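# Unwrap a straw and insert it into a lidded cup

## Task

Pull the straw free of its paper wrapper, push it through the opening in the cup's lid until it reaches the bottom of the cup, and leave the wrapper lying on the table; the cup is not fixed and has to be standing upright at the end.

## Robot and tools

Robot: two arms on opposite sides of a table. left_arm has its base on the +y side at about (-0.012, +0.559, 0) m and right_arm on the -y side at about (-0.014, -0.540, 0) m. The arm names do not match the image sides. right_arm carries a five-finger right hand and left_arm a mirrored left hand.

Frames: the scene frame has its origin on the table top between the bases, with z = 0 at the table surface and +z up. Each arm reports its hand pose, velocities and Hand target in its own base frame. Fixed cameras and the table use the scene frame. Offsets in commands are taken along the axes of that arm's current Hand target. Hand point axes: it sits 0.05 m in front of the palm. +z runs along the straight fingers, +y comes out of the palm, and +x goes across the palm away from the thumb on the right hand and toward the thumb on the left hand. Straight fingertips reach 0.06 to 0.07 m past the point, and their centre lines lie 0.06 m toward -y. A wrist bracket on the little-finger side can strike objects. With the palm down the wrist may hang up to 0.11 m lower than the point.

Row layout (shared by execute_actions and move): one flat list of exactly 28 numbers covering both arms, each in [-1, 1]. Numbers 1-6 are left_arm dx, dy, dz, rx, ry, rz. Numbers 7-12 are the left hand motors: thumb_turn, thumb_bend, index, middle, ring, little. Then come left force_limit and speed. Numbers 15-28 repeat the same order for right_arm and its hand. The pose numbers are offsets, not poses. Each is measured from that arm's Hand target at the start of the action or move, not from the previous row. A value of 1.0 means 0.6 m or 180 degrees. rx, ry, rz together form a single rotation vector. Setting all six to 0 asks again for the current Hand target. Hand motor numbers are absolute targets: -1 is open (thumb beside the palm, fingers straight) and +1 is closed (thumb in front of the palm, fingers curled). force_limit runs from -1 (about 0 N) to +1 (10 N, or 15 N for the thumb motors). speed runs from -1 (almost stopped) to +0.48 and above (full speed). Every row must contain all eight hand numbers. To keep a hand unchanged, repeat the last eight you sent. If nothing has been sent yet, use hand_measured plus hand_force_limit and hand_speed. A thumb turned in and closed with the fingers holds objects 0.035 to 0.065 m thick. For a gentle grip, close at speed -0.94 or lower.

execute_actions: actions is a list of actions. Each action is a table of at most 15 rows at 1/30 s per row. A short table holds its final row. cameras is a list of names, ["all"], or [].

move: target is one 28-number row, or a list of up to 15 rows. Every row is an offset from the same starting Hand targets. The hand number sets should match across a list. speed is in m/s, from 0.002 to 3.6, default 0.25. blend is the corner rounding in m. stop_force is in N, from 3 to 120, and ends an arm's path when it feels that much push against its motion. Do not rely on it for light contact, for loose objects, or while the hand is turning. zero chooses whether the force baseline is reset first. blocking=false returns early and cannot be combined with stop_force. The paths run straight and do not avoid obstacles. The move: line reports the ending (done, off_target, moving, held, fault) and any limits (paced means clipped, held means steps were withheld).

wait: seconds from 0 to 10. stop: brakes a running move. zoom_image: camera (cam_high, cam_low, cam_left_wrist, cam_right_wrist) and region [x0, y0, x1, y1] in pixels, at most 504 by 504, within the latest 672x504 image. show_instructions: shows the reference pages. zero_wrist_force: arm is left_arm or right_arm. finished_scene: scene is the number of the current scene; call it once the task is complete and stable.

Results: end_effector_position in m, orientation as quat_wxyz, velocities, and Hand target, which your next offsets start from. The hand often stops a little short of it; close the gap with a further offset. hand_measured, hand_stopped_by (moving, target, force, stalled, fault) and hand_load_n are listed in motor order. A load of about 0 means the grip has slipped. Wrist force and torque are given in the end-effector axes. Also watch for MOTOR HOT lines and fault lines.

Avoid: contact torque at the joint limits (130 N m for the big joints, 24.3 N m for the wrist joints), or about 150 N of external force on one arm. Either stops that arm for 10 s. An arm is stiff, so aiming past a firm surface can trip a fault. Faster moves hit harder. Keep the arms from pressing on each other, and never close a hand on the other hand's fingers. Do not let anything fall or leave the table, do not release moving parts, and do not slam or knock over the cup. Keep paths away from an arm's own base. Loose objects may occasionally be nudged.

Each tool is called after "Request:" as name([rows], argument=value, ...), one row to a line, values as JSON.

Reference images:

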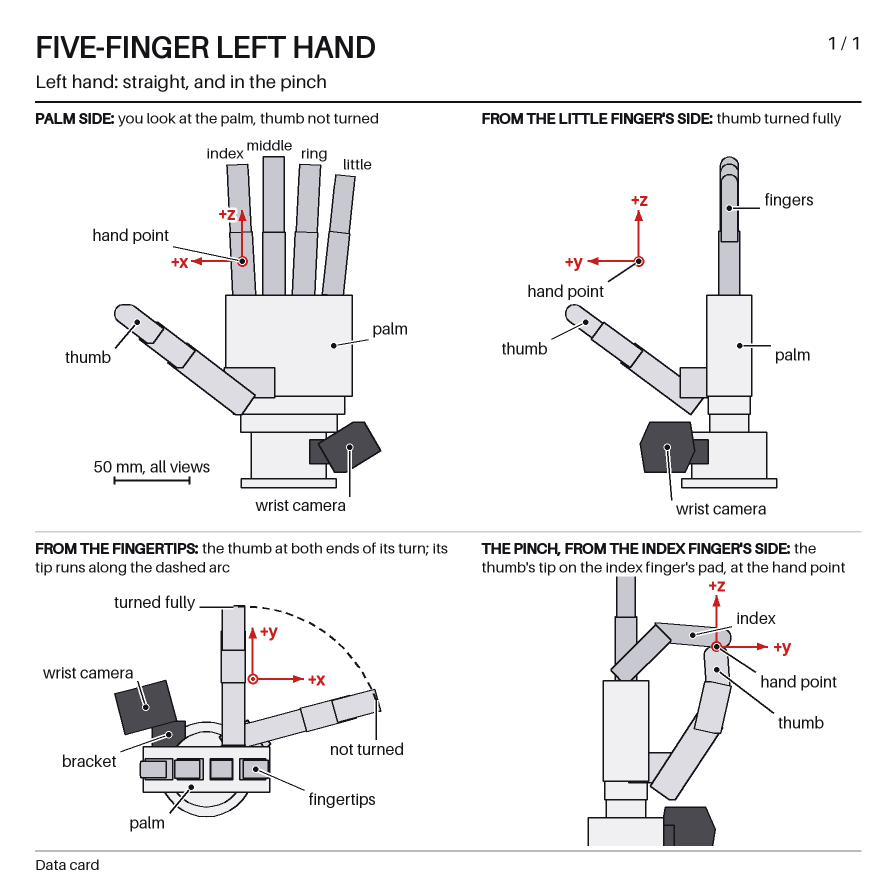

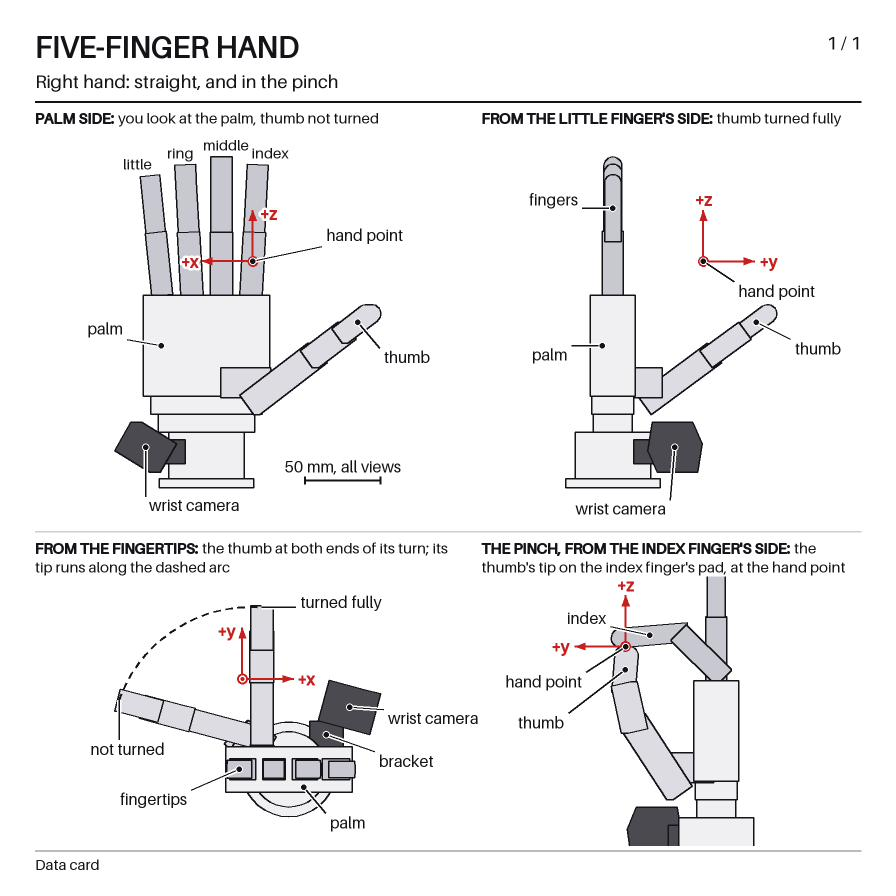

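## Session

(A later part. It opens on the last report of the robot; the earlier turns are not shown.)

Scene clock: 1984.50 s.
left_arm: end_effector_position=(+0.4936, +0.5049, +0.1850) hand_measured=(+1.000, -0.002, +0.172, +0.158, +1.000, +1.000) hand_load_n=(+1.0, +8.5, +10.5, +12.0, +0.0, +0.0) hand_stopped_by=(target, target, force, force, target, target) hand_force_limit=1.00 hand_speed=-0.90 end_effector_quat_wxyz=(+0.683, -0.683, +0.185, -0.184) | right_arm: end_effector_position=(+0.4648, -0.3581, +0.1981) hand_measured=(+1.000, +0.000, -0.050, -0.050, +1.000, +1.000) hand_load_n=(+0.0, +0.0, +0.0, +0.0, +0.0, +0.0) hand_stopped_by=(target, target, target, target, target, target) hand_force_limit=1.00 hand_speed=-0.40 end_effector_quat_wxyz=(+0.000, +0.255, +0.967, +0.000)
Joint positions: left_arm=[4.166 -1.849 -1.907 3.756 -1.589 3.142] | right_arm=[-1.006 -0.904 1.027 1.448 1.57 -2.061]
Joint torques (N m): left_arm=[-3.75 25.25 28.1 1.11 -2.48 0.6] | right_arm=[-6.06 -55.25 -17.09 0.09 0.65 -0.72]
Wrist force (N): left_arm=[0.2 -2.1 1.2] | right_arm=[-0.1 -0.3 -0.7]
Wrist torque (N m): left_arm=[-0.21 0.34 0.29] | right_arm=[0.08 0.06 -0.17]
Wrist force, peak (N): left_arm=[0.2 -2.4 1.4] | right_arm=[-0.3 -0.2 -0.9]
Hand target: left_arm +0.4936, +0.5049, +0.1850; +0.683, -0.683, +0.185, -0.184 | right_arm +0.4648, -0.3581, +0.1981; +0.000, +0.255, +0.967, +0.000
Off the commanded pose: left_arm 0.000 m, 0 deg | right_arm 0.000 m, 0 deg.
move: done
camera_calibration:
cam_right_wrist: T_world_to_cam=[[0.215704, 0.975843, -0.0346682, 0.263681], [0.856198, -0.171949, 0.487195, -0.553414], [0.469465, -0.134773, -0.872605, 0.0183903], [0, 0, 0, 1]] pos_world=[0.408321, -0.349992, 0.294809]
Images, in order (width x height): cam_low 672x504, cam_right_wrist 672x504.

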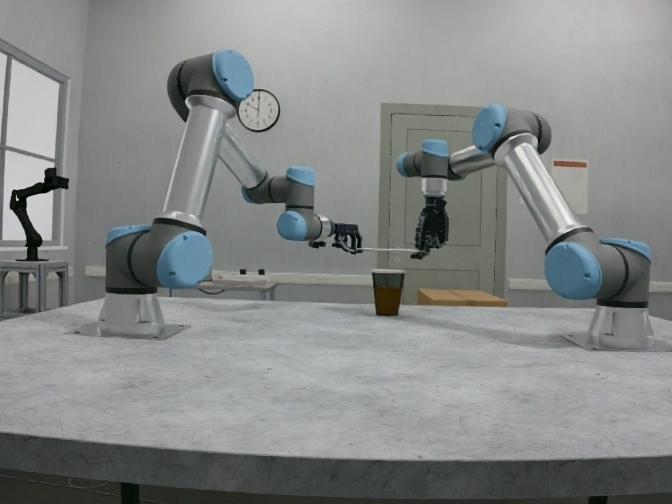

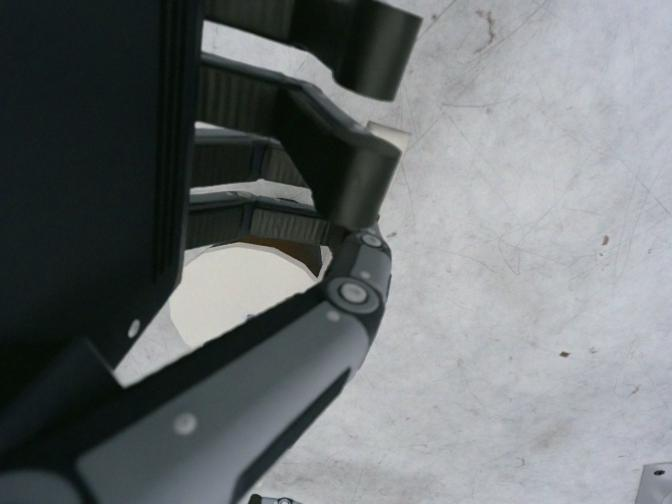

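Request:
move([
  [0,0,0,0,0,0,1,0,0.63,0.6,1,1,1.0,-0.9,-0.00417,-0.00167,0,0,0,0,1,0,-0.05,-0.05,1,1,1.0,-0.4],
  [0,0,0,0,0,0,1,0,0.63,0.6,1,1,1.0,-0.9,-0.00417,-0.00167,0,0,0,0,1,0,0.62,0.62,1,1,1.0,-0.9],
], speed=0.03)

Scene clock: 1995.23 s.
left_arm: end_effector_position=(+0.4936, +0.5049, +0.1850) hand_measured=(+1.000, -0.002, +0.172, +0.158, +1.000, +1.000) hand_load_n=(+0.5, +7.0, +10.0, +12.5, +0.0, +0.0) hand_stopped_by=(target, target, force, force, target, target) hand_force_limit=1.00 hand_speed=-0.90 end_effector_quat_wxyz=(+0.683, -0.683, +0.185, -0.184) | right_arm: end_effector_position=(+0.4665, -0.3602, +0.1981) hand_measured=(+1.000, +0.000, +0.160, +0.198, +1.000, +1.000) hand_load_n=(+0.0, +0.5, +6.5, +9.5, +0.0, +0.0) hand_stopped_by=(target, target, force, force, target, target) hand_force_limit=1.00 hand_speed=-0.90 end_effector_quat_wxyz=(+0.000, +0.255, +0.967, +0.000)
Joint positions: left_arm=[4.166 -1.849 -1.907 3.756 -1.589 3.142] | right_arm=[-1.006 -0.896 1.014 1.453 1.571 -2.061]
Joint torques (N m): left_arm=[-3.86 23.86 26.14 1.14 -2.5 0.09] | right_arm=[6.25 -53.59 -10.28 0.55 1.4 1.58]
Wrist force (N): left_arm=[0.1 -2.6 1.2] | right_arm=[-0.1 -0.2 -0.1]
Wrist torque (N m): left_arm=[-0.25 0.39 0.21] | right_arm=[0.11 0.07 -0.18]
Wrist force, peak (N): left_arm=[1.5 -3.6 1.3] | right_arm=[-1.4 -0.6 0.1]
Hand target: left_arm +0.4936, +0.5049, +0.1850; +0.683, -0.683, +0.185, -0.184 | right_arm +0.4665, -0.3602, +0.1981; +0.000, +0.255, +0.967, +0.000
Off the commanded pose: left_arm 0.000 m, 0 deg | right_arm 0.000 m, 0 deg.
move: done

Request:
move(target=[0,0,0,0,0,0,1,0,0.63,0.6,1,1,1.0,-0.9,0,0,0,0,0,0,1,0,0.68,0.68,1,1,1.0,-0.9], speed=0.03)

Scene clock: 2002.00 s.
left_arm: end_effector_position=(+0.4936, +0.5049, +0.1850) hand_measured=(+1.000, -0.002, +0.172, +0.158, +1.000, +1.000) hand_load_n=(+0.5, +6.0, +10.5, +12.5, +0.0, +0.0) hand_stopped_by=(target, target, force, force, target, target) hand_force_limit=1.00 hand_speed=-0.90 end_effector_quat_wxyz=(+0.683, -0.683, +0.185, -0.184) | right_arm: end_effector_position=(+0.4665, -0.3602, +0.1981) hand_measured=(+1.000, +0.000, +0.176, +0.204, +1.000, +1.000) hand_load_n=(+0.0, -1.0, +13.0, +8.5, +0.0, +0.0) hand_stopped_by=(target, target, force, force, target, target) hand_force_limit=1.00 hand_speed=-0.90 end_effector_quat_wxyz=(+0.000, +0.255, +0.967, +0.000)
Joint positions: left_arm=[4.166 -1.849 -1.907 3.756 -1.589 3.142] | right_arm=[-1.006 -0.896 1.014 1.453 1.571 -2.061]
Joint torques (N m): left_arm=[-4.77 24.14 19.74 1.23 -2.16 -0.43] | right_arm=[6.13 -53.44 -11.51 4.12 1.49 0.05]
Wrist force (N): left_arm=[0.7 -3.1 1.2] | right_arm=[-0.5 -0.4 0.4]
Wrist torque (N m): left_arm=[-0.27 0.33 0.24] | right_arm=[0.07 0.14 -0.20]
Wrist force, peak (N): left_arm=[0.6 -3.4 1.3] | right_arm=[-0.4 -0.5 0.6]
Hand target: left_arm +0.4936, +0.5049, +0.1850; +0.683, -0.683, +0.185, -0.184 | right_arm +0.4665, -0.3602, +0.1981; +0.000, +0.255, +0.967, +0.000
Off the commanded pose: left_arm 0.000 m, 0 deg | right_arm 0.000 m, 0 deg.
move: done

Request:
move(target=[-0.1,0,0,0,0,0,1,0,0.63,0.6,1,1,1.0,-0.9,0.1,0,0,0,0,0,1,0,0.68,0.68,1,1,1.0,-0.9], speed=0.0075, stop_force=11)

Scene clock: 2015.30 s.
left_arm: end_effector_position=(+0.4418, +0.5351, +0.1850) hand_measured=(+1.000, -0.002, +0.172, +0.158, +1.000, +1.000) hand_load_n=(+1.0, +8.0, +10.5, +12.0, +0.0, +0.0) hand_stopped_by=(target, target, force, force, target, target) hand_force_limit=1.00 hand_speed=-0.90 end_effector_quat_wxyz=(+0.683, -0.683, +0.185, -0.184) | right_arm: end_effector_position=(+0.4143, -0.3306, +0.1981) hand_measured=(+1.000, +0.000, +0.176, +0.206, +1.000, +1.000) hand_load_n=(+0.0, +0.0, +0.0, +0.0, +0.0, +0.0) hand_stopped_by=(target, target, force, force, target, target) hand_force_limit=1.00 hand_speed=-0.90 end_effector_quat_wxyz=(+0.000, +0.255, +0.967, +0.000)
Joint positions: left_arm=[4.306 -1.817 -1.95 3.767 -1.449 3.143] | right_arm=[-1.062 -1.049 1.261 1.359 1.571 -2.118]
Joint torques (N m): left_arm=[-4.33 25.72 17.49 2.32 -2.51 2.12] | right_arm=[5.58 -27.62 -24.66 4.67 1.07 1.16]
Wrist force (N): left_arm=[-0.2 -2.0 1.0] | right_arm=[-0.2 0.1 -0.8]
Wrist torque (N m): left_arm=[-0.19 0.37 0.26] | right_arm=[0.15 0.12 -0.11]
Wrist force, peak (N): left_arm=[5.6 -3.5 0.3] | right_arm=[-5.4 -0.8 0.4]
Hand target: left_arm +0.4418, +0.5351, +0.1850; +0.683, -0.683, +0.185, -0.184 | right_arm +0.4143, -0.3306, +0.1981; +0.000, +0.255, +0.967, +0.000
Off the commanded pose: left_arm 0.000 m, 0 deg | right_arm 0.000 m, 0 deg.
move: done

Request:
wait(seconds=0, cameras=["cam_high","cam_low","cam_right_wrist"])

Request:
zoom_image(camera="cam_high", region=[230, 50, 410, 150])

Request:
zoom_image(camera="cam_low", region=[310, 215, 470, 275])

Scene clock: 2022.30 s.
left_arm: end_effector_position=(+0.4418, +0.5351, +0.1850) hand_measured=(+1.000, -0.002, +0.172, +0.158, +1.000, +1.000) hand_load_n=(+1.0, +8.0, +10.5, +12.0, +0.0, +0.0) hand_stopped_by=(target, target, force, force, target, target) hand_force_limit=1.00 hand_speed=-0.90 end_effector_quat_wxyz=(+0.683, -0.683, +0.185, -0.184) | right_arm: end_effector_position=(+0.4143, -0.3306, +0.1981) hand_measured=(+1.000, +0.000, +0.176, +0.206, +1.000, +1.000) hand_load_n=(+0.0, +0.0, +0.0, +0.0, +0.0, +0.0) hand_stopped_by=(target, target, force, force, target, target) hand_force_limit=1.00 hand_speed=-0.90 end_effector_quat_wxyz=(+0.000, +0.255, +0.967, +0.000)
Joint positions: left_arm=[4.306 -1.817 -1.95 3.767 -1.449 3.143] | right_arm=[-1.062 -1.049 1.261 1.359 1.571 -2.118]
Joint torques (N m): left_arm=[-4.98 24.72 27.25 1.29 -2.66 1.56] | right_arm=[5.42 -26.8 -24.53 4.4 -0.41 1.19]
Wrist force (N): left_arm=[-0.2 -2.1 1.0] | right_arm=[-0.1 0.0 -0.7]
Wrist torque (N m): left_arm=[-0.21 0.37 0.26] | right_arm=[0.13 0.11 -0.12]
Wrist force, peak (N): left_arm=[0.0 -2.4 1.2] | right_arm=[-0.4 -0.1 -0.8]
Hand target: left_arm +0.4418, +0.5351, +0.1850; +0.683, -0.683, +0.185, -0.184 | right_arm +0.4143, -0.3306, +0.1981; +0.000, +0.255, +0.967, +0.000
Off the commanded pose: left_arm 0.000 m, 0 deg | right_arm 0.000 m, 0 deg.
camera_calibration:
cam_right_wrist: T_world_to_cam=[[0.215748, 0.97583, -0.0347496, 0.247841], [0.856213, -0.171953, 0.487167, -0.505463], [0.469418, -0.134859, -0.872617, 0.0457843], [0, 0, 0, 1]] pos_world=[0.35782, -0.322592, 0.29481]
Images, in order (width x height): cam_high 672x504, cam_low 672x504, cam_right_wrist 672x504.

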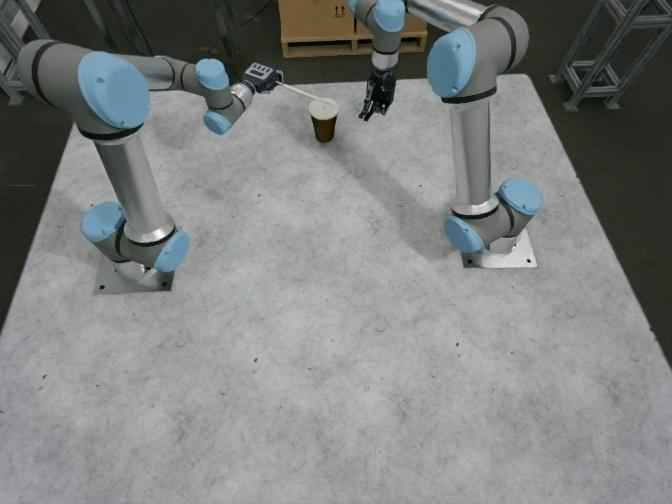

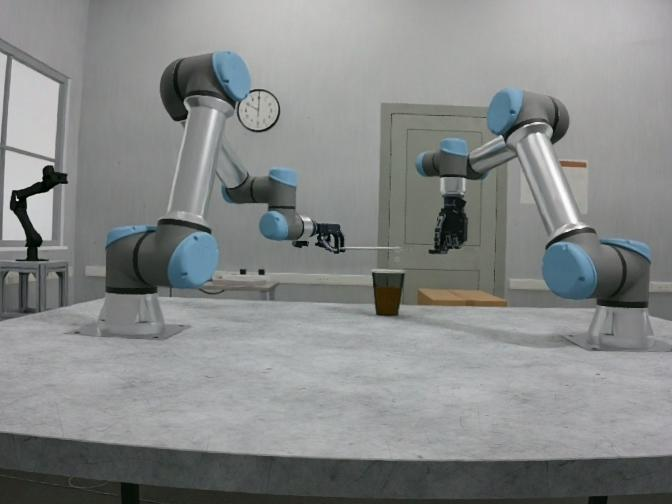

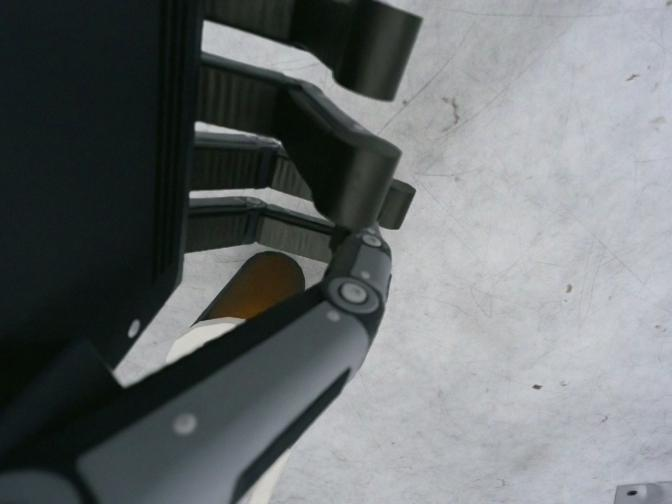

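Scaled by 2.800.

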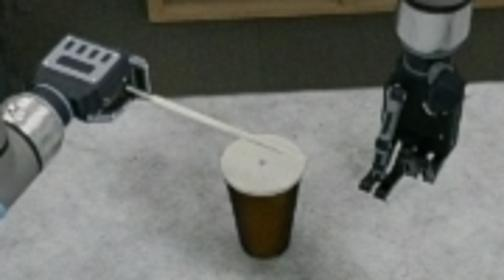

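Scaled by 3.150.

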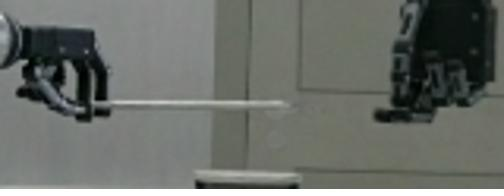

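Request:
zoom_image(camera="cam_high", region=[300, 85, 350, 125])

Request:
zoom_image(camera="cam_low", region=[380, 235, 428, 265])

Scaled by 10.080.

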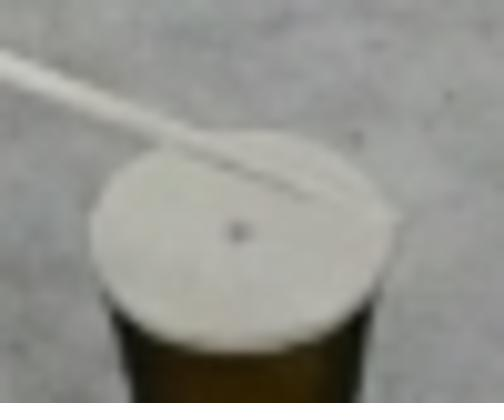

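Scaled by 10.500.

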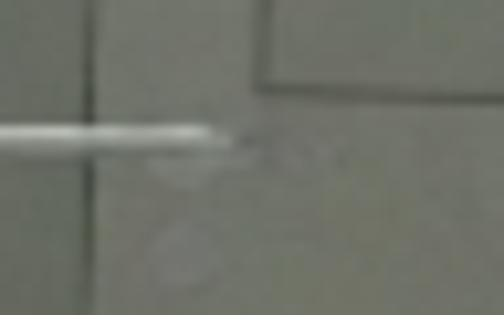

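Request:
move([
  [0,0,0,0,0,0,1,0,0.63,0.6,1,1,1.0,-0.9,0,0,0,0,0,0,1,-0.35,-0.05,-0.05,1,1,1.0,0],
  [0,0,0,0,0,0,1,0,0.63,0.6,1,1,1.0,-0.9,-0.04,-0.00833,0,0,0,0,1,-0.35,-0.05,-0.05,1,1,1.0,0],
  [0,0,0,0,0,0,1,0,0.63,0.6,1,1,1.0,-0.9,-0.175,-0.00833,0,0,0,0,1,-0.35,-0.05,-0.05,1,1,1.0,0],
], speed=0.07, stop_force=4, cameras=["cam_right_wrist","cam_high","cam_low"])

Request:
zoom_image(camera="cam_right_wrist", region=[290, 140, 450, 330])

Request:
zoom_image(camera="cam_low", region=[370, 225, 434, 273])

Scene clock: 2095.23 s.
left_arm: end_effector_position=(+0.4418, +0.5351, +0.1850) hand_measured=(+1.000, -0.002, +0.172, +0.158, +1.000, +1.000) hand_load_n=(+1.0, +8.0, +10.5, +12.0, +0.0, +0.0) hand_stopped_by=(target, target, force, force, target, target) hand_force_limit=1.00 hand_speed=-0.90 end_effector_quat_wxyz=(+0.683, -0.683, +0.185, -0.184) | right_arm: end_effector_position=(+0.5032, -0.3867, +0.1981) hand_measured=(+1.000, -0.350, -0.050, -0.050, +1.000, +1.000) hand_load_n=(-0.5, +0.0, +0.5, +0.0, +0.0, +0.0) hand_stopped_by=(target, target, target, target, target, target) hand_force_limit=1.00 hand_speed=0.00 end_effector_quat_wxyz=(+0.000, +0.255, +0.967, +0.000)
Joint positions: left_arm=[4.306 -1.817 -1.95 3.767 -1.449 3.143] | right_arm=[-0.978 -0.758 0.773 1.555 1.571 -2.033]
Joint torques (N m): left_arm=[-6.08 24.09 27.15 1.07 -2.59 0.81] | right_arm=[-6.97 -58.64 -23.38 -0.08 1.74 -1.51]
Wrist force (N): left_arm=[-0.1 -2.1 0.9] | right_arm=[-0.1 -0.1 -0.5]
Wrist torque (N m): left_arm=[-0.21 0.36 0.27] | right_arm=[0.12 0.07 -0.17]
Wrist force, peak (N): left_arm=[-0.1 -2.3 1.2] | right_arm=[-0.8 -0.1 -0.5]
Hand target: left_arm +0.4418, +0.5351, +0.1850; +0.683, -0.683, +0.185, -0.184 | right_arm +0.5032, -0.3867, +0.1981; +0.000, +0.255, +0.967, +0.000
Off the commanded pose: left_arm 0.000 m, 0 deg | right_arm 0.000 m, 0 deg.
move: done
camera_calibration:
cam_right_wrist: T_world_to_cam=[[0.215748, 0.97583, -0.0347496, 0.283307], [0.856213, -0.171953, 0.487167, -0.59121], [0.469418, -0.134859, -0.872617, -0.00349897], [0, 0, 0, 1]] pos_world=[0.44672, -0.378592, 0.29481]
Images, in order (width x height): cam_high 672x504, cam_low 672x504, cam_right_wrist 672x504.

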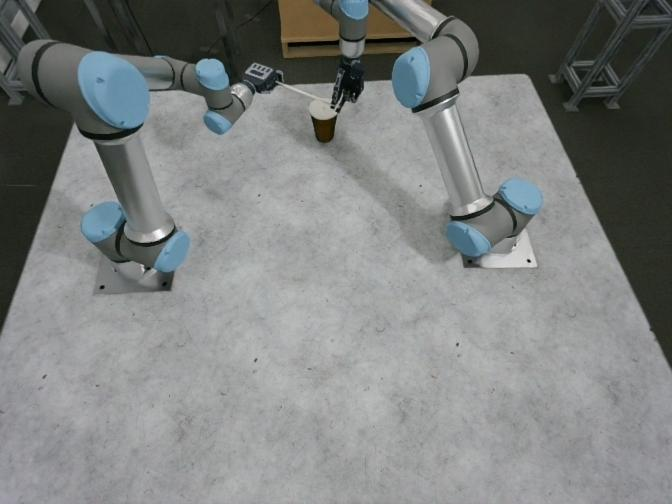

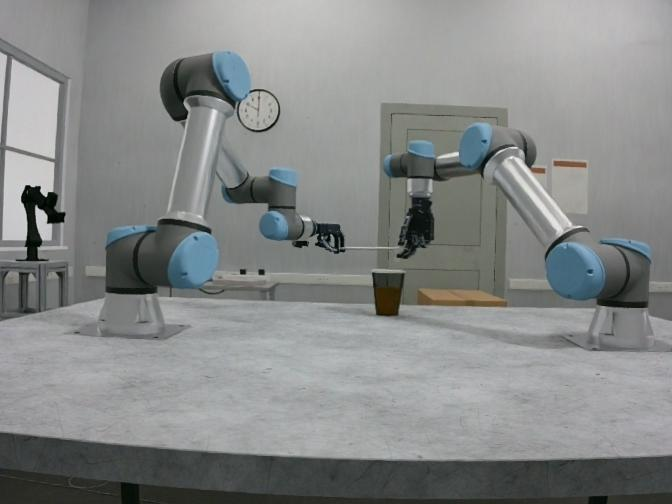

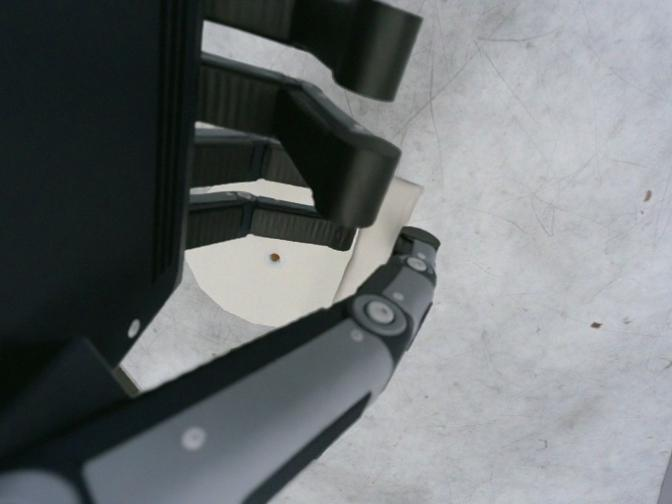

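Scaled by 2.653.

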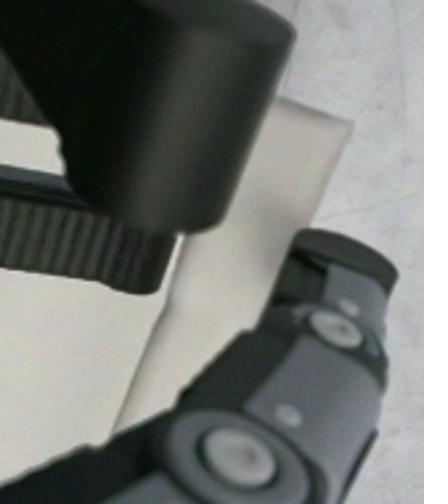

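Scaled by 7.875.

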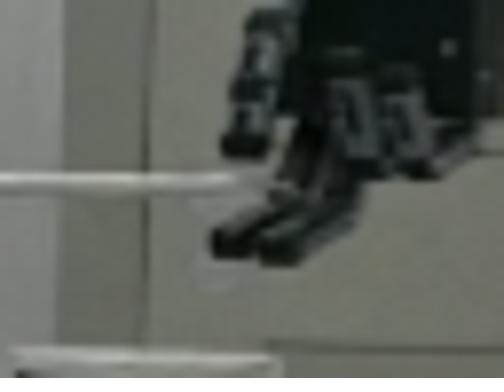

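Request:
move([
  [0,0,0,0,0,0,1,0,0.63,0.6,1,1,1.0,-0.9,-0.03833,0.00817,-0.0075,0,0,0.0139,1,-0.35,-0.05,-0.05,1,1,1.0,0],
  [0,0,0,0,0,0,1,0,0.63,0.6,1,1,1.0,-0.9,-0.03833,0.00817,-0.0075,0,0,0.0139,1,0,-0.05,-0.05,1,1,1.0,-0.4],
], speed=0.05, cameras=["cam_right_wrist","cam_low"])

Request:
zoom_image(camera="cam_right_wrist", region=[230, 80, 470, 320])

Request:
zoom_image(camera="cam_low", region=[370, 225, 434, 273])

Scene clock: 2115.83 s.
left_arm: end_effector_position=(+0.4418, +0.5351, +0.1850) hand_measured=(+1.000, -0.002, +0.172, +0.158, +1.000, +1.000) hand_load_n=(+1.0, +8.5, +10.5, +12.0, +0.0, +0.0) hand_stopped_by=(target, target, force, force, target, target) hand_force_limit=1.00 hand_speed=-0.90 end_effector_quat_wxyz=(+0.683, -0.683, +0.185, -0.184) | right_arm: end_effector_position=(+0.5256, -0.3938, +0.2026) hand_measured=(+1.000, +0.000, -0.050, -0.050, +1.000, +1.000) hand_load_n=(+0.0, +0.0, +0.0, +0.0, +0.0, +0.0) hand_stopped_by=(target, target, target, target, target, target) hand_force_limit=1.00 hand_speed=-0.40 end_effector_quat_wxyz=(+0.000, +0.276, +0.961, +0.000)
Joint positions: left_arm=[4.306 -1.817 -1.95 3.767 -1.449 3.143] | right_arm=[-0.954 -0.689 0.638 1.622 1.571 -1.965]
Joint torques (N m): left_arm=[-4.07 23.48 26.44 1.11 -2.45 0.41] | right_arm=[-5.88 -61.88 -23.35 0.34 1.45 0.19]
Wrist force (N): left_arm=[-0.3 -2.1 0.9] | right_arm=[-0.4 -0.1 -0.5]
Wrist torque (N m): left_arm=[-0.21 0.38 0.25] | right_arm=[0.11 0.10 -0.14]
Wrist force, peak (N): left_arm=[0.1 -2.3 1.2] | right_arm=[-0.6 0.2 -0.6]
Hand target: left_arm +0.4418, +0.5351, +0.1850; +0.683, -0.683, +0.185, -0.184 | right_arm +0.5256, -0.3938, +0.2026; +0.000, +0.276, +0.961, +0.000
Off the commanded pose: left_arm 0.000 m, 0 deg | right_arm 0.000 m, 0 deg.
move: done
camera_calibration:
cam_right_wrist: T_world_to_cam=[[0.258065, 0.965505, -0.0346922, 0.259246], [0.847908, -0.209129, 0.487152, -0.624055], [0.463092, -0.155132, -0.872628, -0.0156925], [0, 0, 0, 1]] pos_world=[0.469506, -0.383245, 0.299309]
Images, in order (width x height): cam_low 672x504, cam_right_wrist 672x504.

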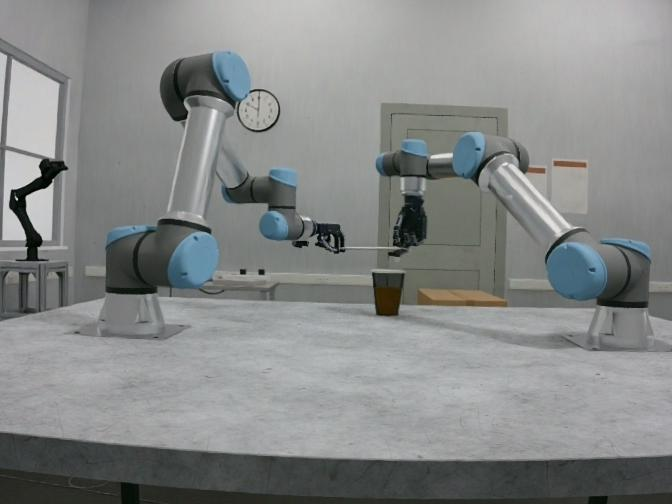

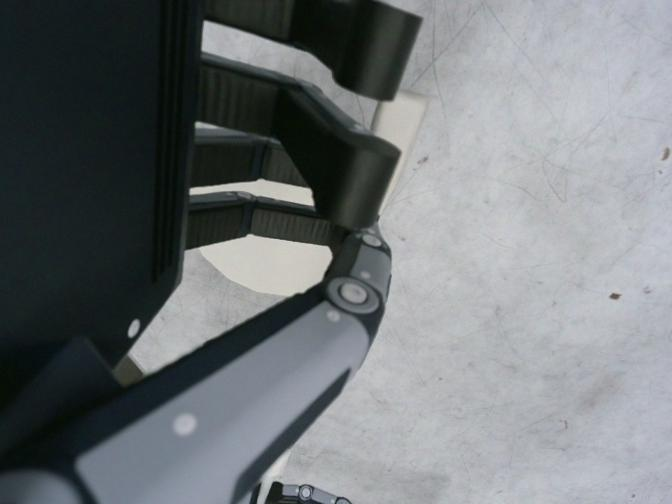

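Scaled by 2.100.

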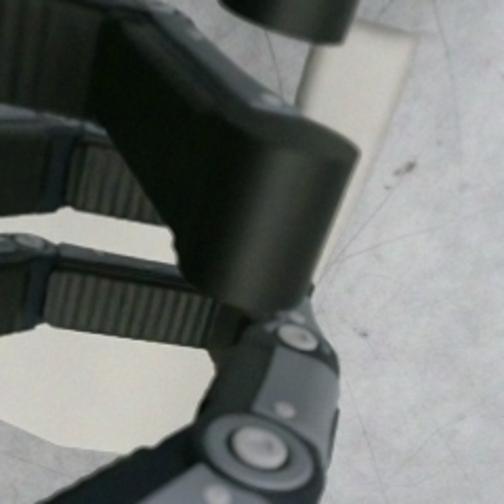

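Scaled by 7.875.

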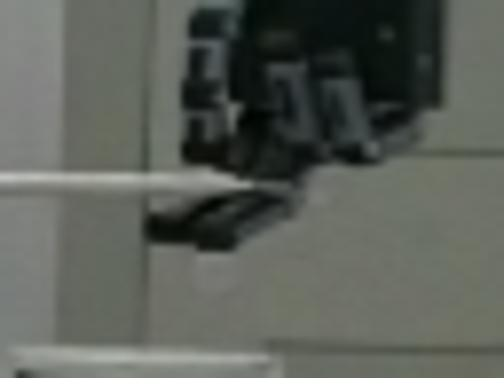

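Request:
move(target=[0,0,0,0,0,0,1,0,0.63,0.6,1,1,1.0,-0.9,0,0,0,0,0,0,1,0,0.62,0.62,1,1,1.0,-0.9], speed=0.03)

Scene clock: 2125.10 s.
left_arm: end_effector_position=(+0.4418, +0.5352, +0.1850) hand_measured=(+1.000, -0.002, +0.172, +0.158, +1.000, +1.000) hand_load_n=(+0.5, +5.5, +10.5, +12.5, +0.0, +0.0) hand_stopped_by=(target, target, force, force, target, target) hand_force_limit=1.00 hand_speed=-0.90 end_effector_quat_wxyz=(+0.683, -0.683, +0.185, -0.184) | right_arm: end_effector_position=(+0.5256, -0.3938, +0.2026) hand_measured=(+1.000, +0.000, +0.170, +0.188, +1.000, +1.000) hand_load_n=(+0.0, -0.5, +9.5, +10.5, +0.0, +0.0) hand_stopped_by=(target, target, force, force, target, target) hand_force_limit=1.00 hand_speed=-0.90 end_effector_quat_wxyz=(+0.000, +0.276, +0.961, +0.000)
Joint positions: left_arm=[4.306 -1.817 -1.95 3.767 -1.449 3.143] | right_arm=[-0.954 -0.689 0.638 1.622 1.571 -1.965]
Joint torques (N m): left_arm=[-4.45 24.92 25.31 1.33 -2.57 -0.12] | right_arm=[-6.35 -61.52 -24.76 4.06 0.3 0.78]
Wrist force (N): left_arm=[1.8 -3.6 0.7] | right_arm=[-1.8 -0.1 1.0]
Wrist torque (N m): left_arm=[-0.26 0.38 0.21] | right_arm=[0.11 0.18 -0.15]
Wrist force, peak (N): left_arm=[1.8 -4.1 1.0] | right_arm=[-2.2 -0.1 0.6]
Hand target: left_arm +0.4418, +0.5351, +0.1850; +0.683, -0.683, +0.185, -0.184 | right_arm +0.5256, -0.3938, +0.2026; +0.000, +0.276, +0.961, +0.000
Off the commanded pose: left_arm 0.000 m, 0 deg | right_arm 0.000 m, 0 deg.
move: done

Request:
move(target=[-0.1,0,0,0,0,0,1,0,0.63,0.6,1,1,1.0,-0.9,0.1,0,0,0,0,0,1,0,0.62,0.62,1,1,1.0,-0.9], speed=0.0075, stop_force=13, cameras=["cam_high","cam_low","cam_right_wrist"])

Request:
zoom_image(camera="cam_high", region=[220, 50, 400, 150])

Request:
zoom_image(camera="cam_low", region=[300, 215, 460, 275])

Scene clock: 2141.53 s.
left_arm: end_effector_position=(+0.3900, +0.5654, +0.1851) hand_measured=(+1.000, -0.002, +0.172, +0.158, +1.000, +1.000) hand_load_n=(+1.0, +8.0, +10.0, +12.0, +0.0, +0.0) hand_stopped_by=(target, target, force, force, target, target) hand_force_limit=1.00 hand_speed=-0.90 end_effector_quat_wxyz=(+0.683, -0.683, +0.185, -0.184) | right_arm: end_effector_position=(+0.4747, -0.3620, +0.2026) hand_measured=(+1.000, +0.000, +0.170, +0.190, +1.000, +1.000) hand_load_n=(+0.0, +0.0, +0.0, +0.0, +0.0, +0.0) hand_stopped_by=(target, target, force, force, target, target) hand_force_limit=1.00 hand_speed=-0.90 end_effector_quat_wxyz=(+0.000, +0.276, +0.961, +0.000)
Joint positions: left_arm=[4.447 -1.802 -1.97 3.771 -1.308 3.143] | right_arm=[-0.995 -0.885 0.984 1.472 1.571 -2.006]
Joint torques (N m): left_arm=[-4.77 29.51 10.04 2.79 -2.74 1.63] | right_arm=[5.83 -33.03 -24.92 4.83 0.7 1.04]
Wrist force (N): left_arm=[0.2 -2.1 0.9] | right_arm=[0.0 -0.2 -0.5]
Wrist torque (N m): left_arm=[-0.21 0.30 0.28] | right_arm=[0.08 0.06 -0.11]
Wrist force, peak (N): left_arm=[6.5 -4.1 0.5] | right_arm=[-6.8 -0.4 1.4]
Hand target: left_arm +0.3900, +0.5654, +0.1851; +0.683, -0.683, +0.185, -0.184 | right_arm +0.4748, -0.3620, +0.2026; +0.000, +0.276, +0.961, +0.000
Off the commanded pose: left_arm 0.000 m, 0 deg | right_arm 0.000 m, 0 deg.
move: done
camera_calibration:
cam_right_wrist: T_world_to_cam=[[0.258077, 0.9655, -0.0347147, 0.241678], [0.847947, -0.209142, 0.487078, -0.574244], [0.463013, -0.15514, -0.872668, 0.0128546], [0, 0, 0, 1]] pos_world=[0.418606, -0.351445, 0.299309]
Images, in order (width x height): cam_high 672x504, cam_low 672x504, cam_right_wrist 672x504.

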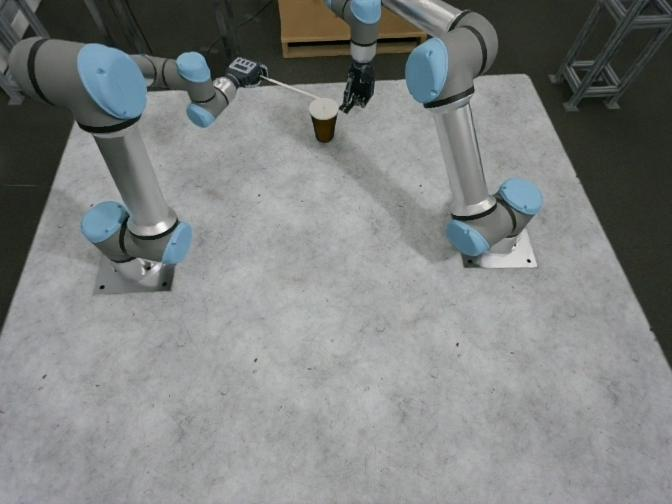

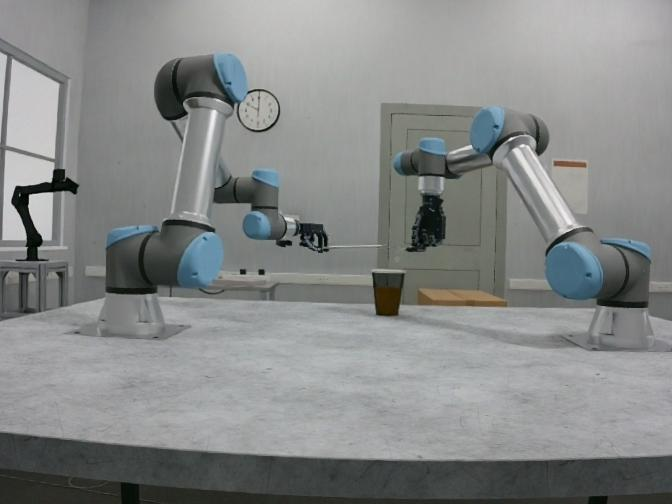

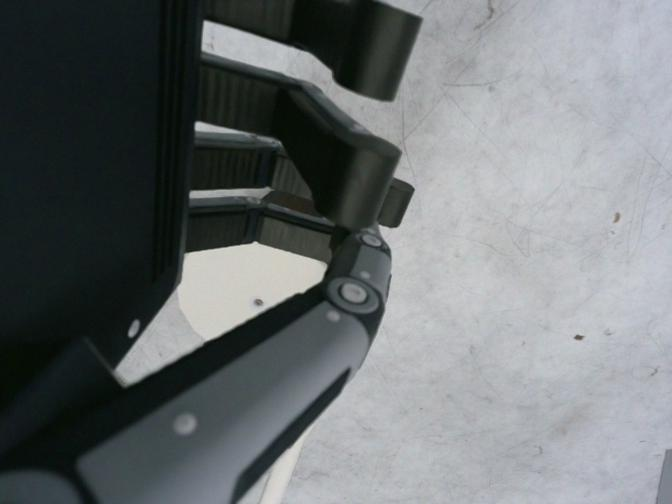

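Scaled by 2.800.

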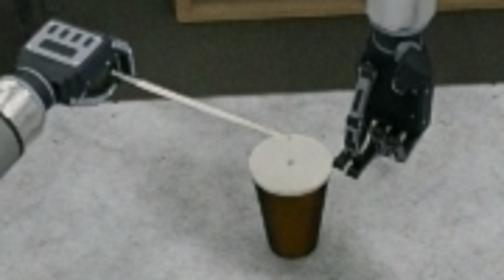

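Scaled by 3.150.

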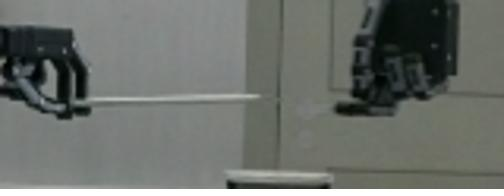

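Request:
zoom_image(camera="cam_high", region=[256, 65, 346, 125])

Request:
zoom_image(camera="cam_low", region=[310, 228, 420, 268])

Request:
zoom_image(camera="cam_right_wrist", region=[230, 420, 340, 504])

Scaled by 5.600.

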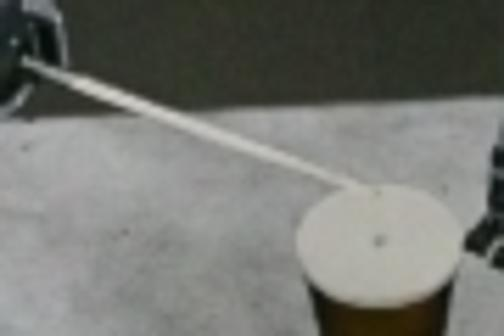

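Scaled by 4.582.

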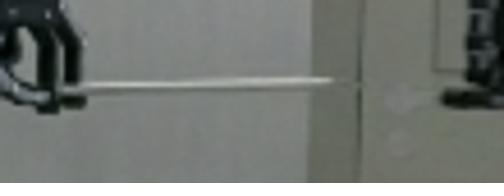

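Scaled by 4.582.

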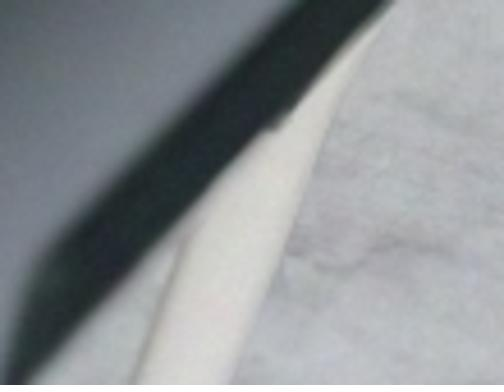

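Request:
zoom_image(camera="cam_high", region=[300, 85, 350, 125])

Request:
zoom_image(camera="cam_high", region=[255, 65, 315, 105])

Scaled by 10.080.

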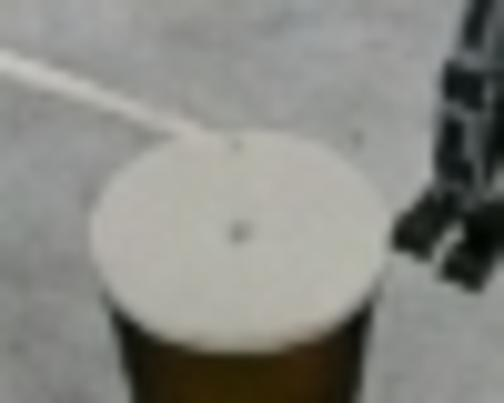

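Scaled by 8.400.

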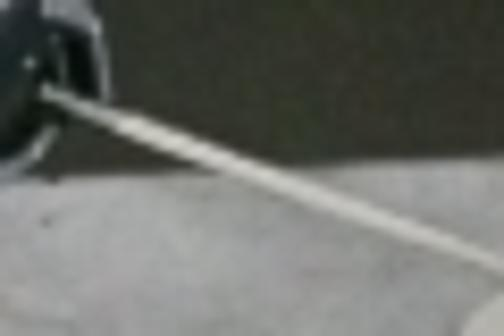

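Request:
move([
  [0,0,0,0,0,0,1,0,0.63,0.6,1,1,1.0,-0.9,0,0,-0.1667,0,0,0,1,-0.6,1,-1,1,1,0,-0.2],
  [0.0815,0,-0.2717,0,0,0,1,0,0.63,0.6,1,1,1.0,-0.9,0,0,-0.1667,0,0,0,1,-0.6,1,-1,1,1,0,-0.2],
], speed=[0.12,0.08], cameras=["cam_high","cam_low"])

Request:
zoom_image(camera="cam_low", region=[270, 190, 470, 300])

Request:
zoom_image(camera="cam_high", region=[220, 60, 380, 180])

Scene clock: 2394.10 s.
left_arm: end_effector_position=(+0.3500, +0.3999, +0.1850) hand_measured=(+1.000, -0.002, +0.172, +0.158, +1.000, +1.000) hand_load_n=(+0.5, +8.0, +10.0, +12.0, +0.0, +0.0) hand_stopped_by=(target, target, force, force, target, target) hand_force_limit=1.00 hand_speed=-0.90 end_effector_quat_wxyz=(+0.682, -0.683, +0.185, -0.184) | right_arm: end_effector_position=(+0.4747, -0.3620, +0.3027) hand_measured=(+1.000, -0.600, +0.304, -1.000, +1.000, +1.000) hand_load_n=(+0.0, -0.5, +0.0, +0.0, +0.0, +0.0) hand_stopped_by=(target, target, force, target, target, target) hand_force_limit=0.00 hand_speed=-0.20 end_effector_quat_wxyz=(+0.000, +0.276, +0.961, +0.000)
Joint positions: left_arm=[4.427 -1.417 -2.375 3.791 -1.328 3.143] | right_arm=[-0.995 -0.875 0.711 1.735 1.571 -2.007]
Joint torques (N m): left_arm=[6.94 3.7 25.7 2.5 1.84 -0.77] | right_arm=[6.79 -55.44 -15.29 3.27 1.02 -1.48]
Wrist force (N): left_arm=[0.3 -2.1 1.0] | right_arm=[0.1 -0.2 -0.8]
Wrist torque (N m): left_arm=[-0.18 0.27 0.29] | right_arm=[0.11 0.05 -0.10]
Wrist force, peak (N): left_arm=[0.2 -2.6 1.6] | right_arm=[-0.1 -0.2 -2.0]
Hand target: left_arm +0.3501, +0.4000, +0.1851; +0.683, -0.683, +0.185, -0.184 | right_arm +0.4747, -0.3620, +0.3027; +0.000, +0.276, +0.961, +0.000
Off the commanded pose: left_arm 0.000 m, 0 deg | right_arm 0.000 m, 0 deg.
move: done
Images, in order (width x height): cam_high 672x504, cam_low 672x504.

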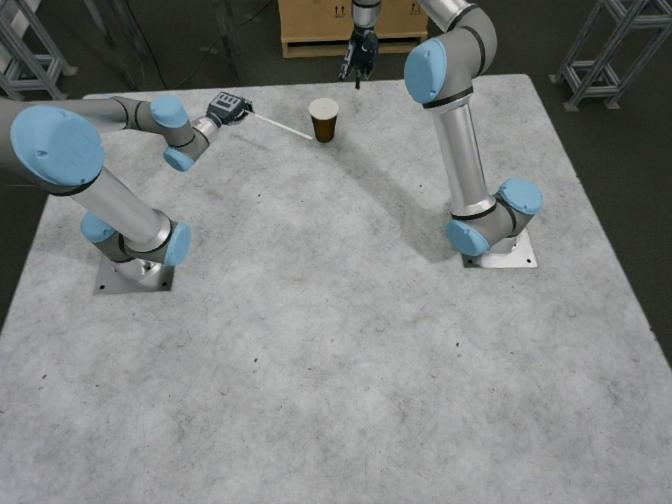

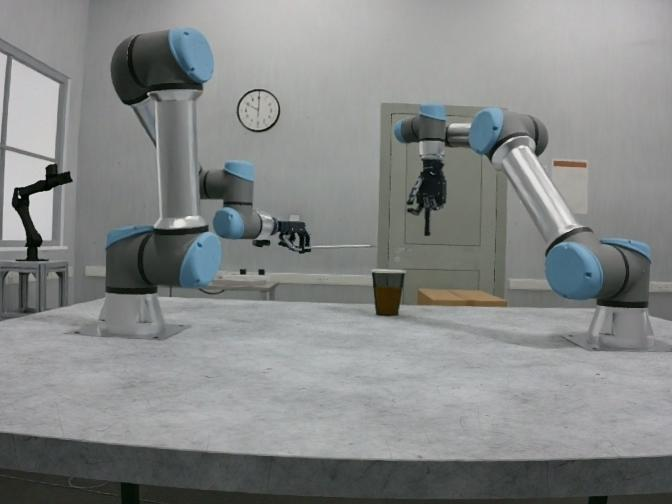

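Scaled by 2.520.

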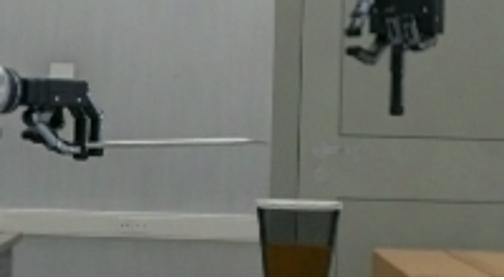

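Scaled by 3.150.

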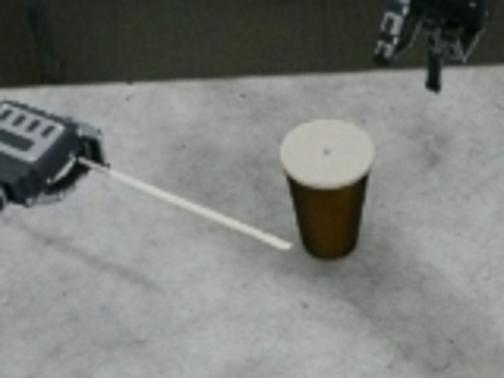

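Request:
move(target=[0,0.2083,0,0,0,0.05,1,0,0.63,0.6,1,1,1.0,-0.9,-0.0542,0.363,0.0833,0,0,0,1,-0.6,1,-1,1,1,0,-0.2], speed=0.1, cameras=["cam_high","cam_low","cam_right_wrist"])

Request:
zoom_image(camera="cam_low", region=[270, 210, 430, 310])

Request:
zoom_image(camera="cam_high", region=[200, 70, 360, 190])

Scene clock: 2432.40 s.
left_arm: end_effector_position=(+0.3499, +0.3998, +0.0600) hand_measured=(+1.000, -0.002, +0.172, +0.158, +1.000, +1.000) hand_load_n=(+1.0, +8.0, +10.0, +11.5, +0.0, -0.5) hand_stopped_by=(target, target, force, force, target, target) hand_force_limit=1.00 hand_speed=-0.90 end_effector_quat_wxyz=(+0.695, -0.666, +0.238, -0.130) | right_arm: end_effector_position=(+0.6178, -0.1946, +0.2527) hand_measured=(+1.000, -0.600, +0.304, -1.000, +1.000, +1.000) hand_load_n=(+0.0, +0.0, +0.0, +0.0, +0.0, +0.0) hand_stopped_by=(target, target, force, target, target, target) hand_force_limit=0.00 hand_speed=-0.20 end_effector_quat_wxyz=(+0.000, +0.276, +0.961, +0.000)
Joint positions: left_arm=[4.389 -1.768 -2.506 4.273 -1.366 3.3] | right_arm=[-0.611 -0.789 0.69 1.67 1.57 -1.623]
Joint torques (N m): left_arm=[3.86 16.07 19.05 0.44 0.19 -1.9] | right_arm=[-0.44 -58.34 -10.78 1.91 1.45 -1.13]
Wrist force (N): left_arm=[0.2 -1.8 1.4] | right_arm=[0.0 -0.4 -0.6]
Wrist torque (N m): left_arm=[-0.18 0.28 0.26] | right_arm=[0.06 0.04 -0.09]
Wrist force, peak (N): left_arm=[0.2 -2.9 1.3] | right_arm=[0.2 -1.4 -1.0]
Hand target: left_arm +0.3499, +0.4000, +0.0601; +0.695, -0.666, +0.238, -0.130 | right_arm +0.6178, -0.1946, +0.2527; +0.000, +0.276, +0.961, +0.000
Off the commanded pose: left_arm 0.000 m, 0 deg | right_arm 0.000 m, 0 deg.
move: done
camera_calibration:
cam_right_wrist: T_world_to_cam=[[0.258099, 0.965498, -0.0346173, 0.0448146], [0.848002, -0.20923, 0.486946, -0.684977], [0.462902, -0.155036, -0.872746, 0.016397], [0, 0, 0, 1]] pos_world=[0.561705, -0.184044, 0.349408]
Images, in order (width x height): cam_high 672x504, cam_low 672x504, cam_right_wrist 672x504.

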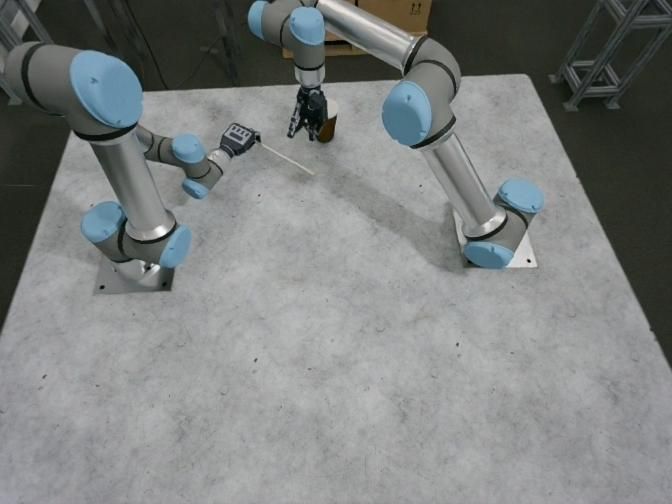

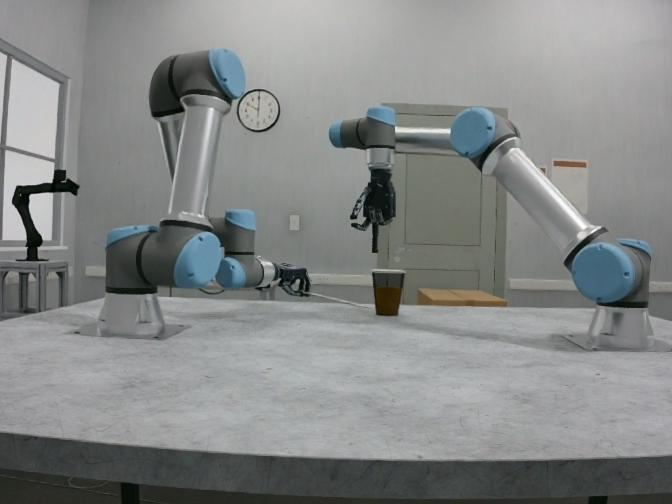

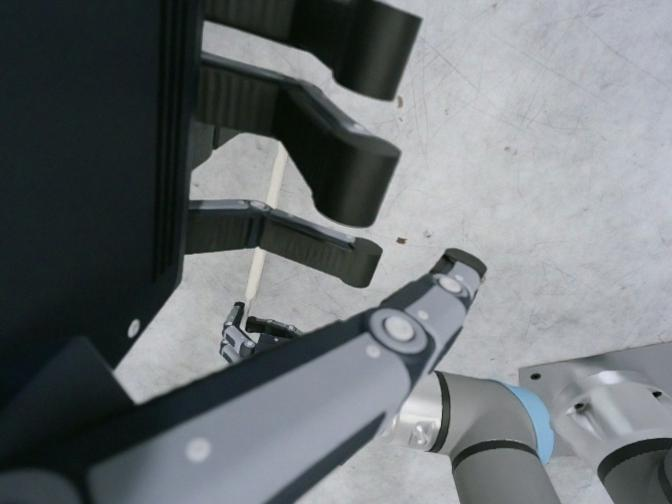

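Scaled by 3.150.

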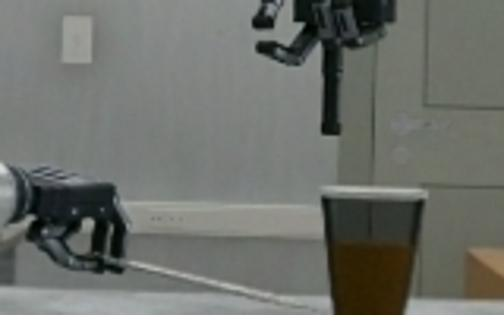

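Scaled by 3.150.

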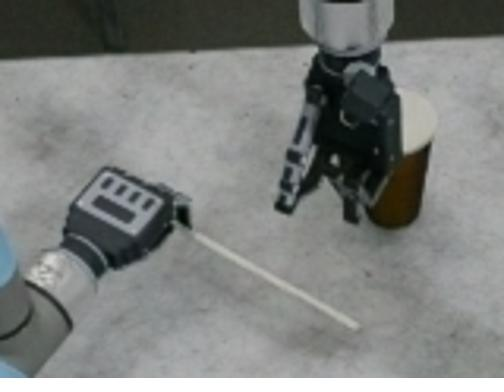

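Request:
zoom_image(camera="cam_right_wrist", region=[170, 90, 330, 210])

Scaled by 3.150.

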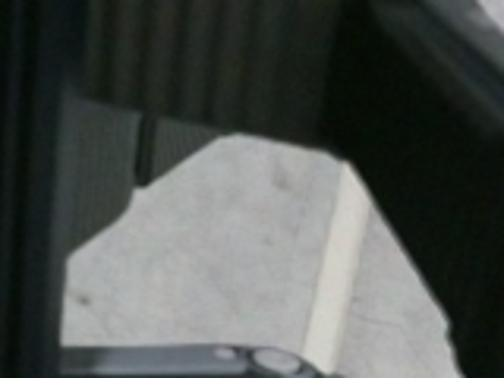

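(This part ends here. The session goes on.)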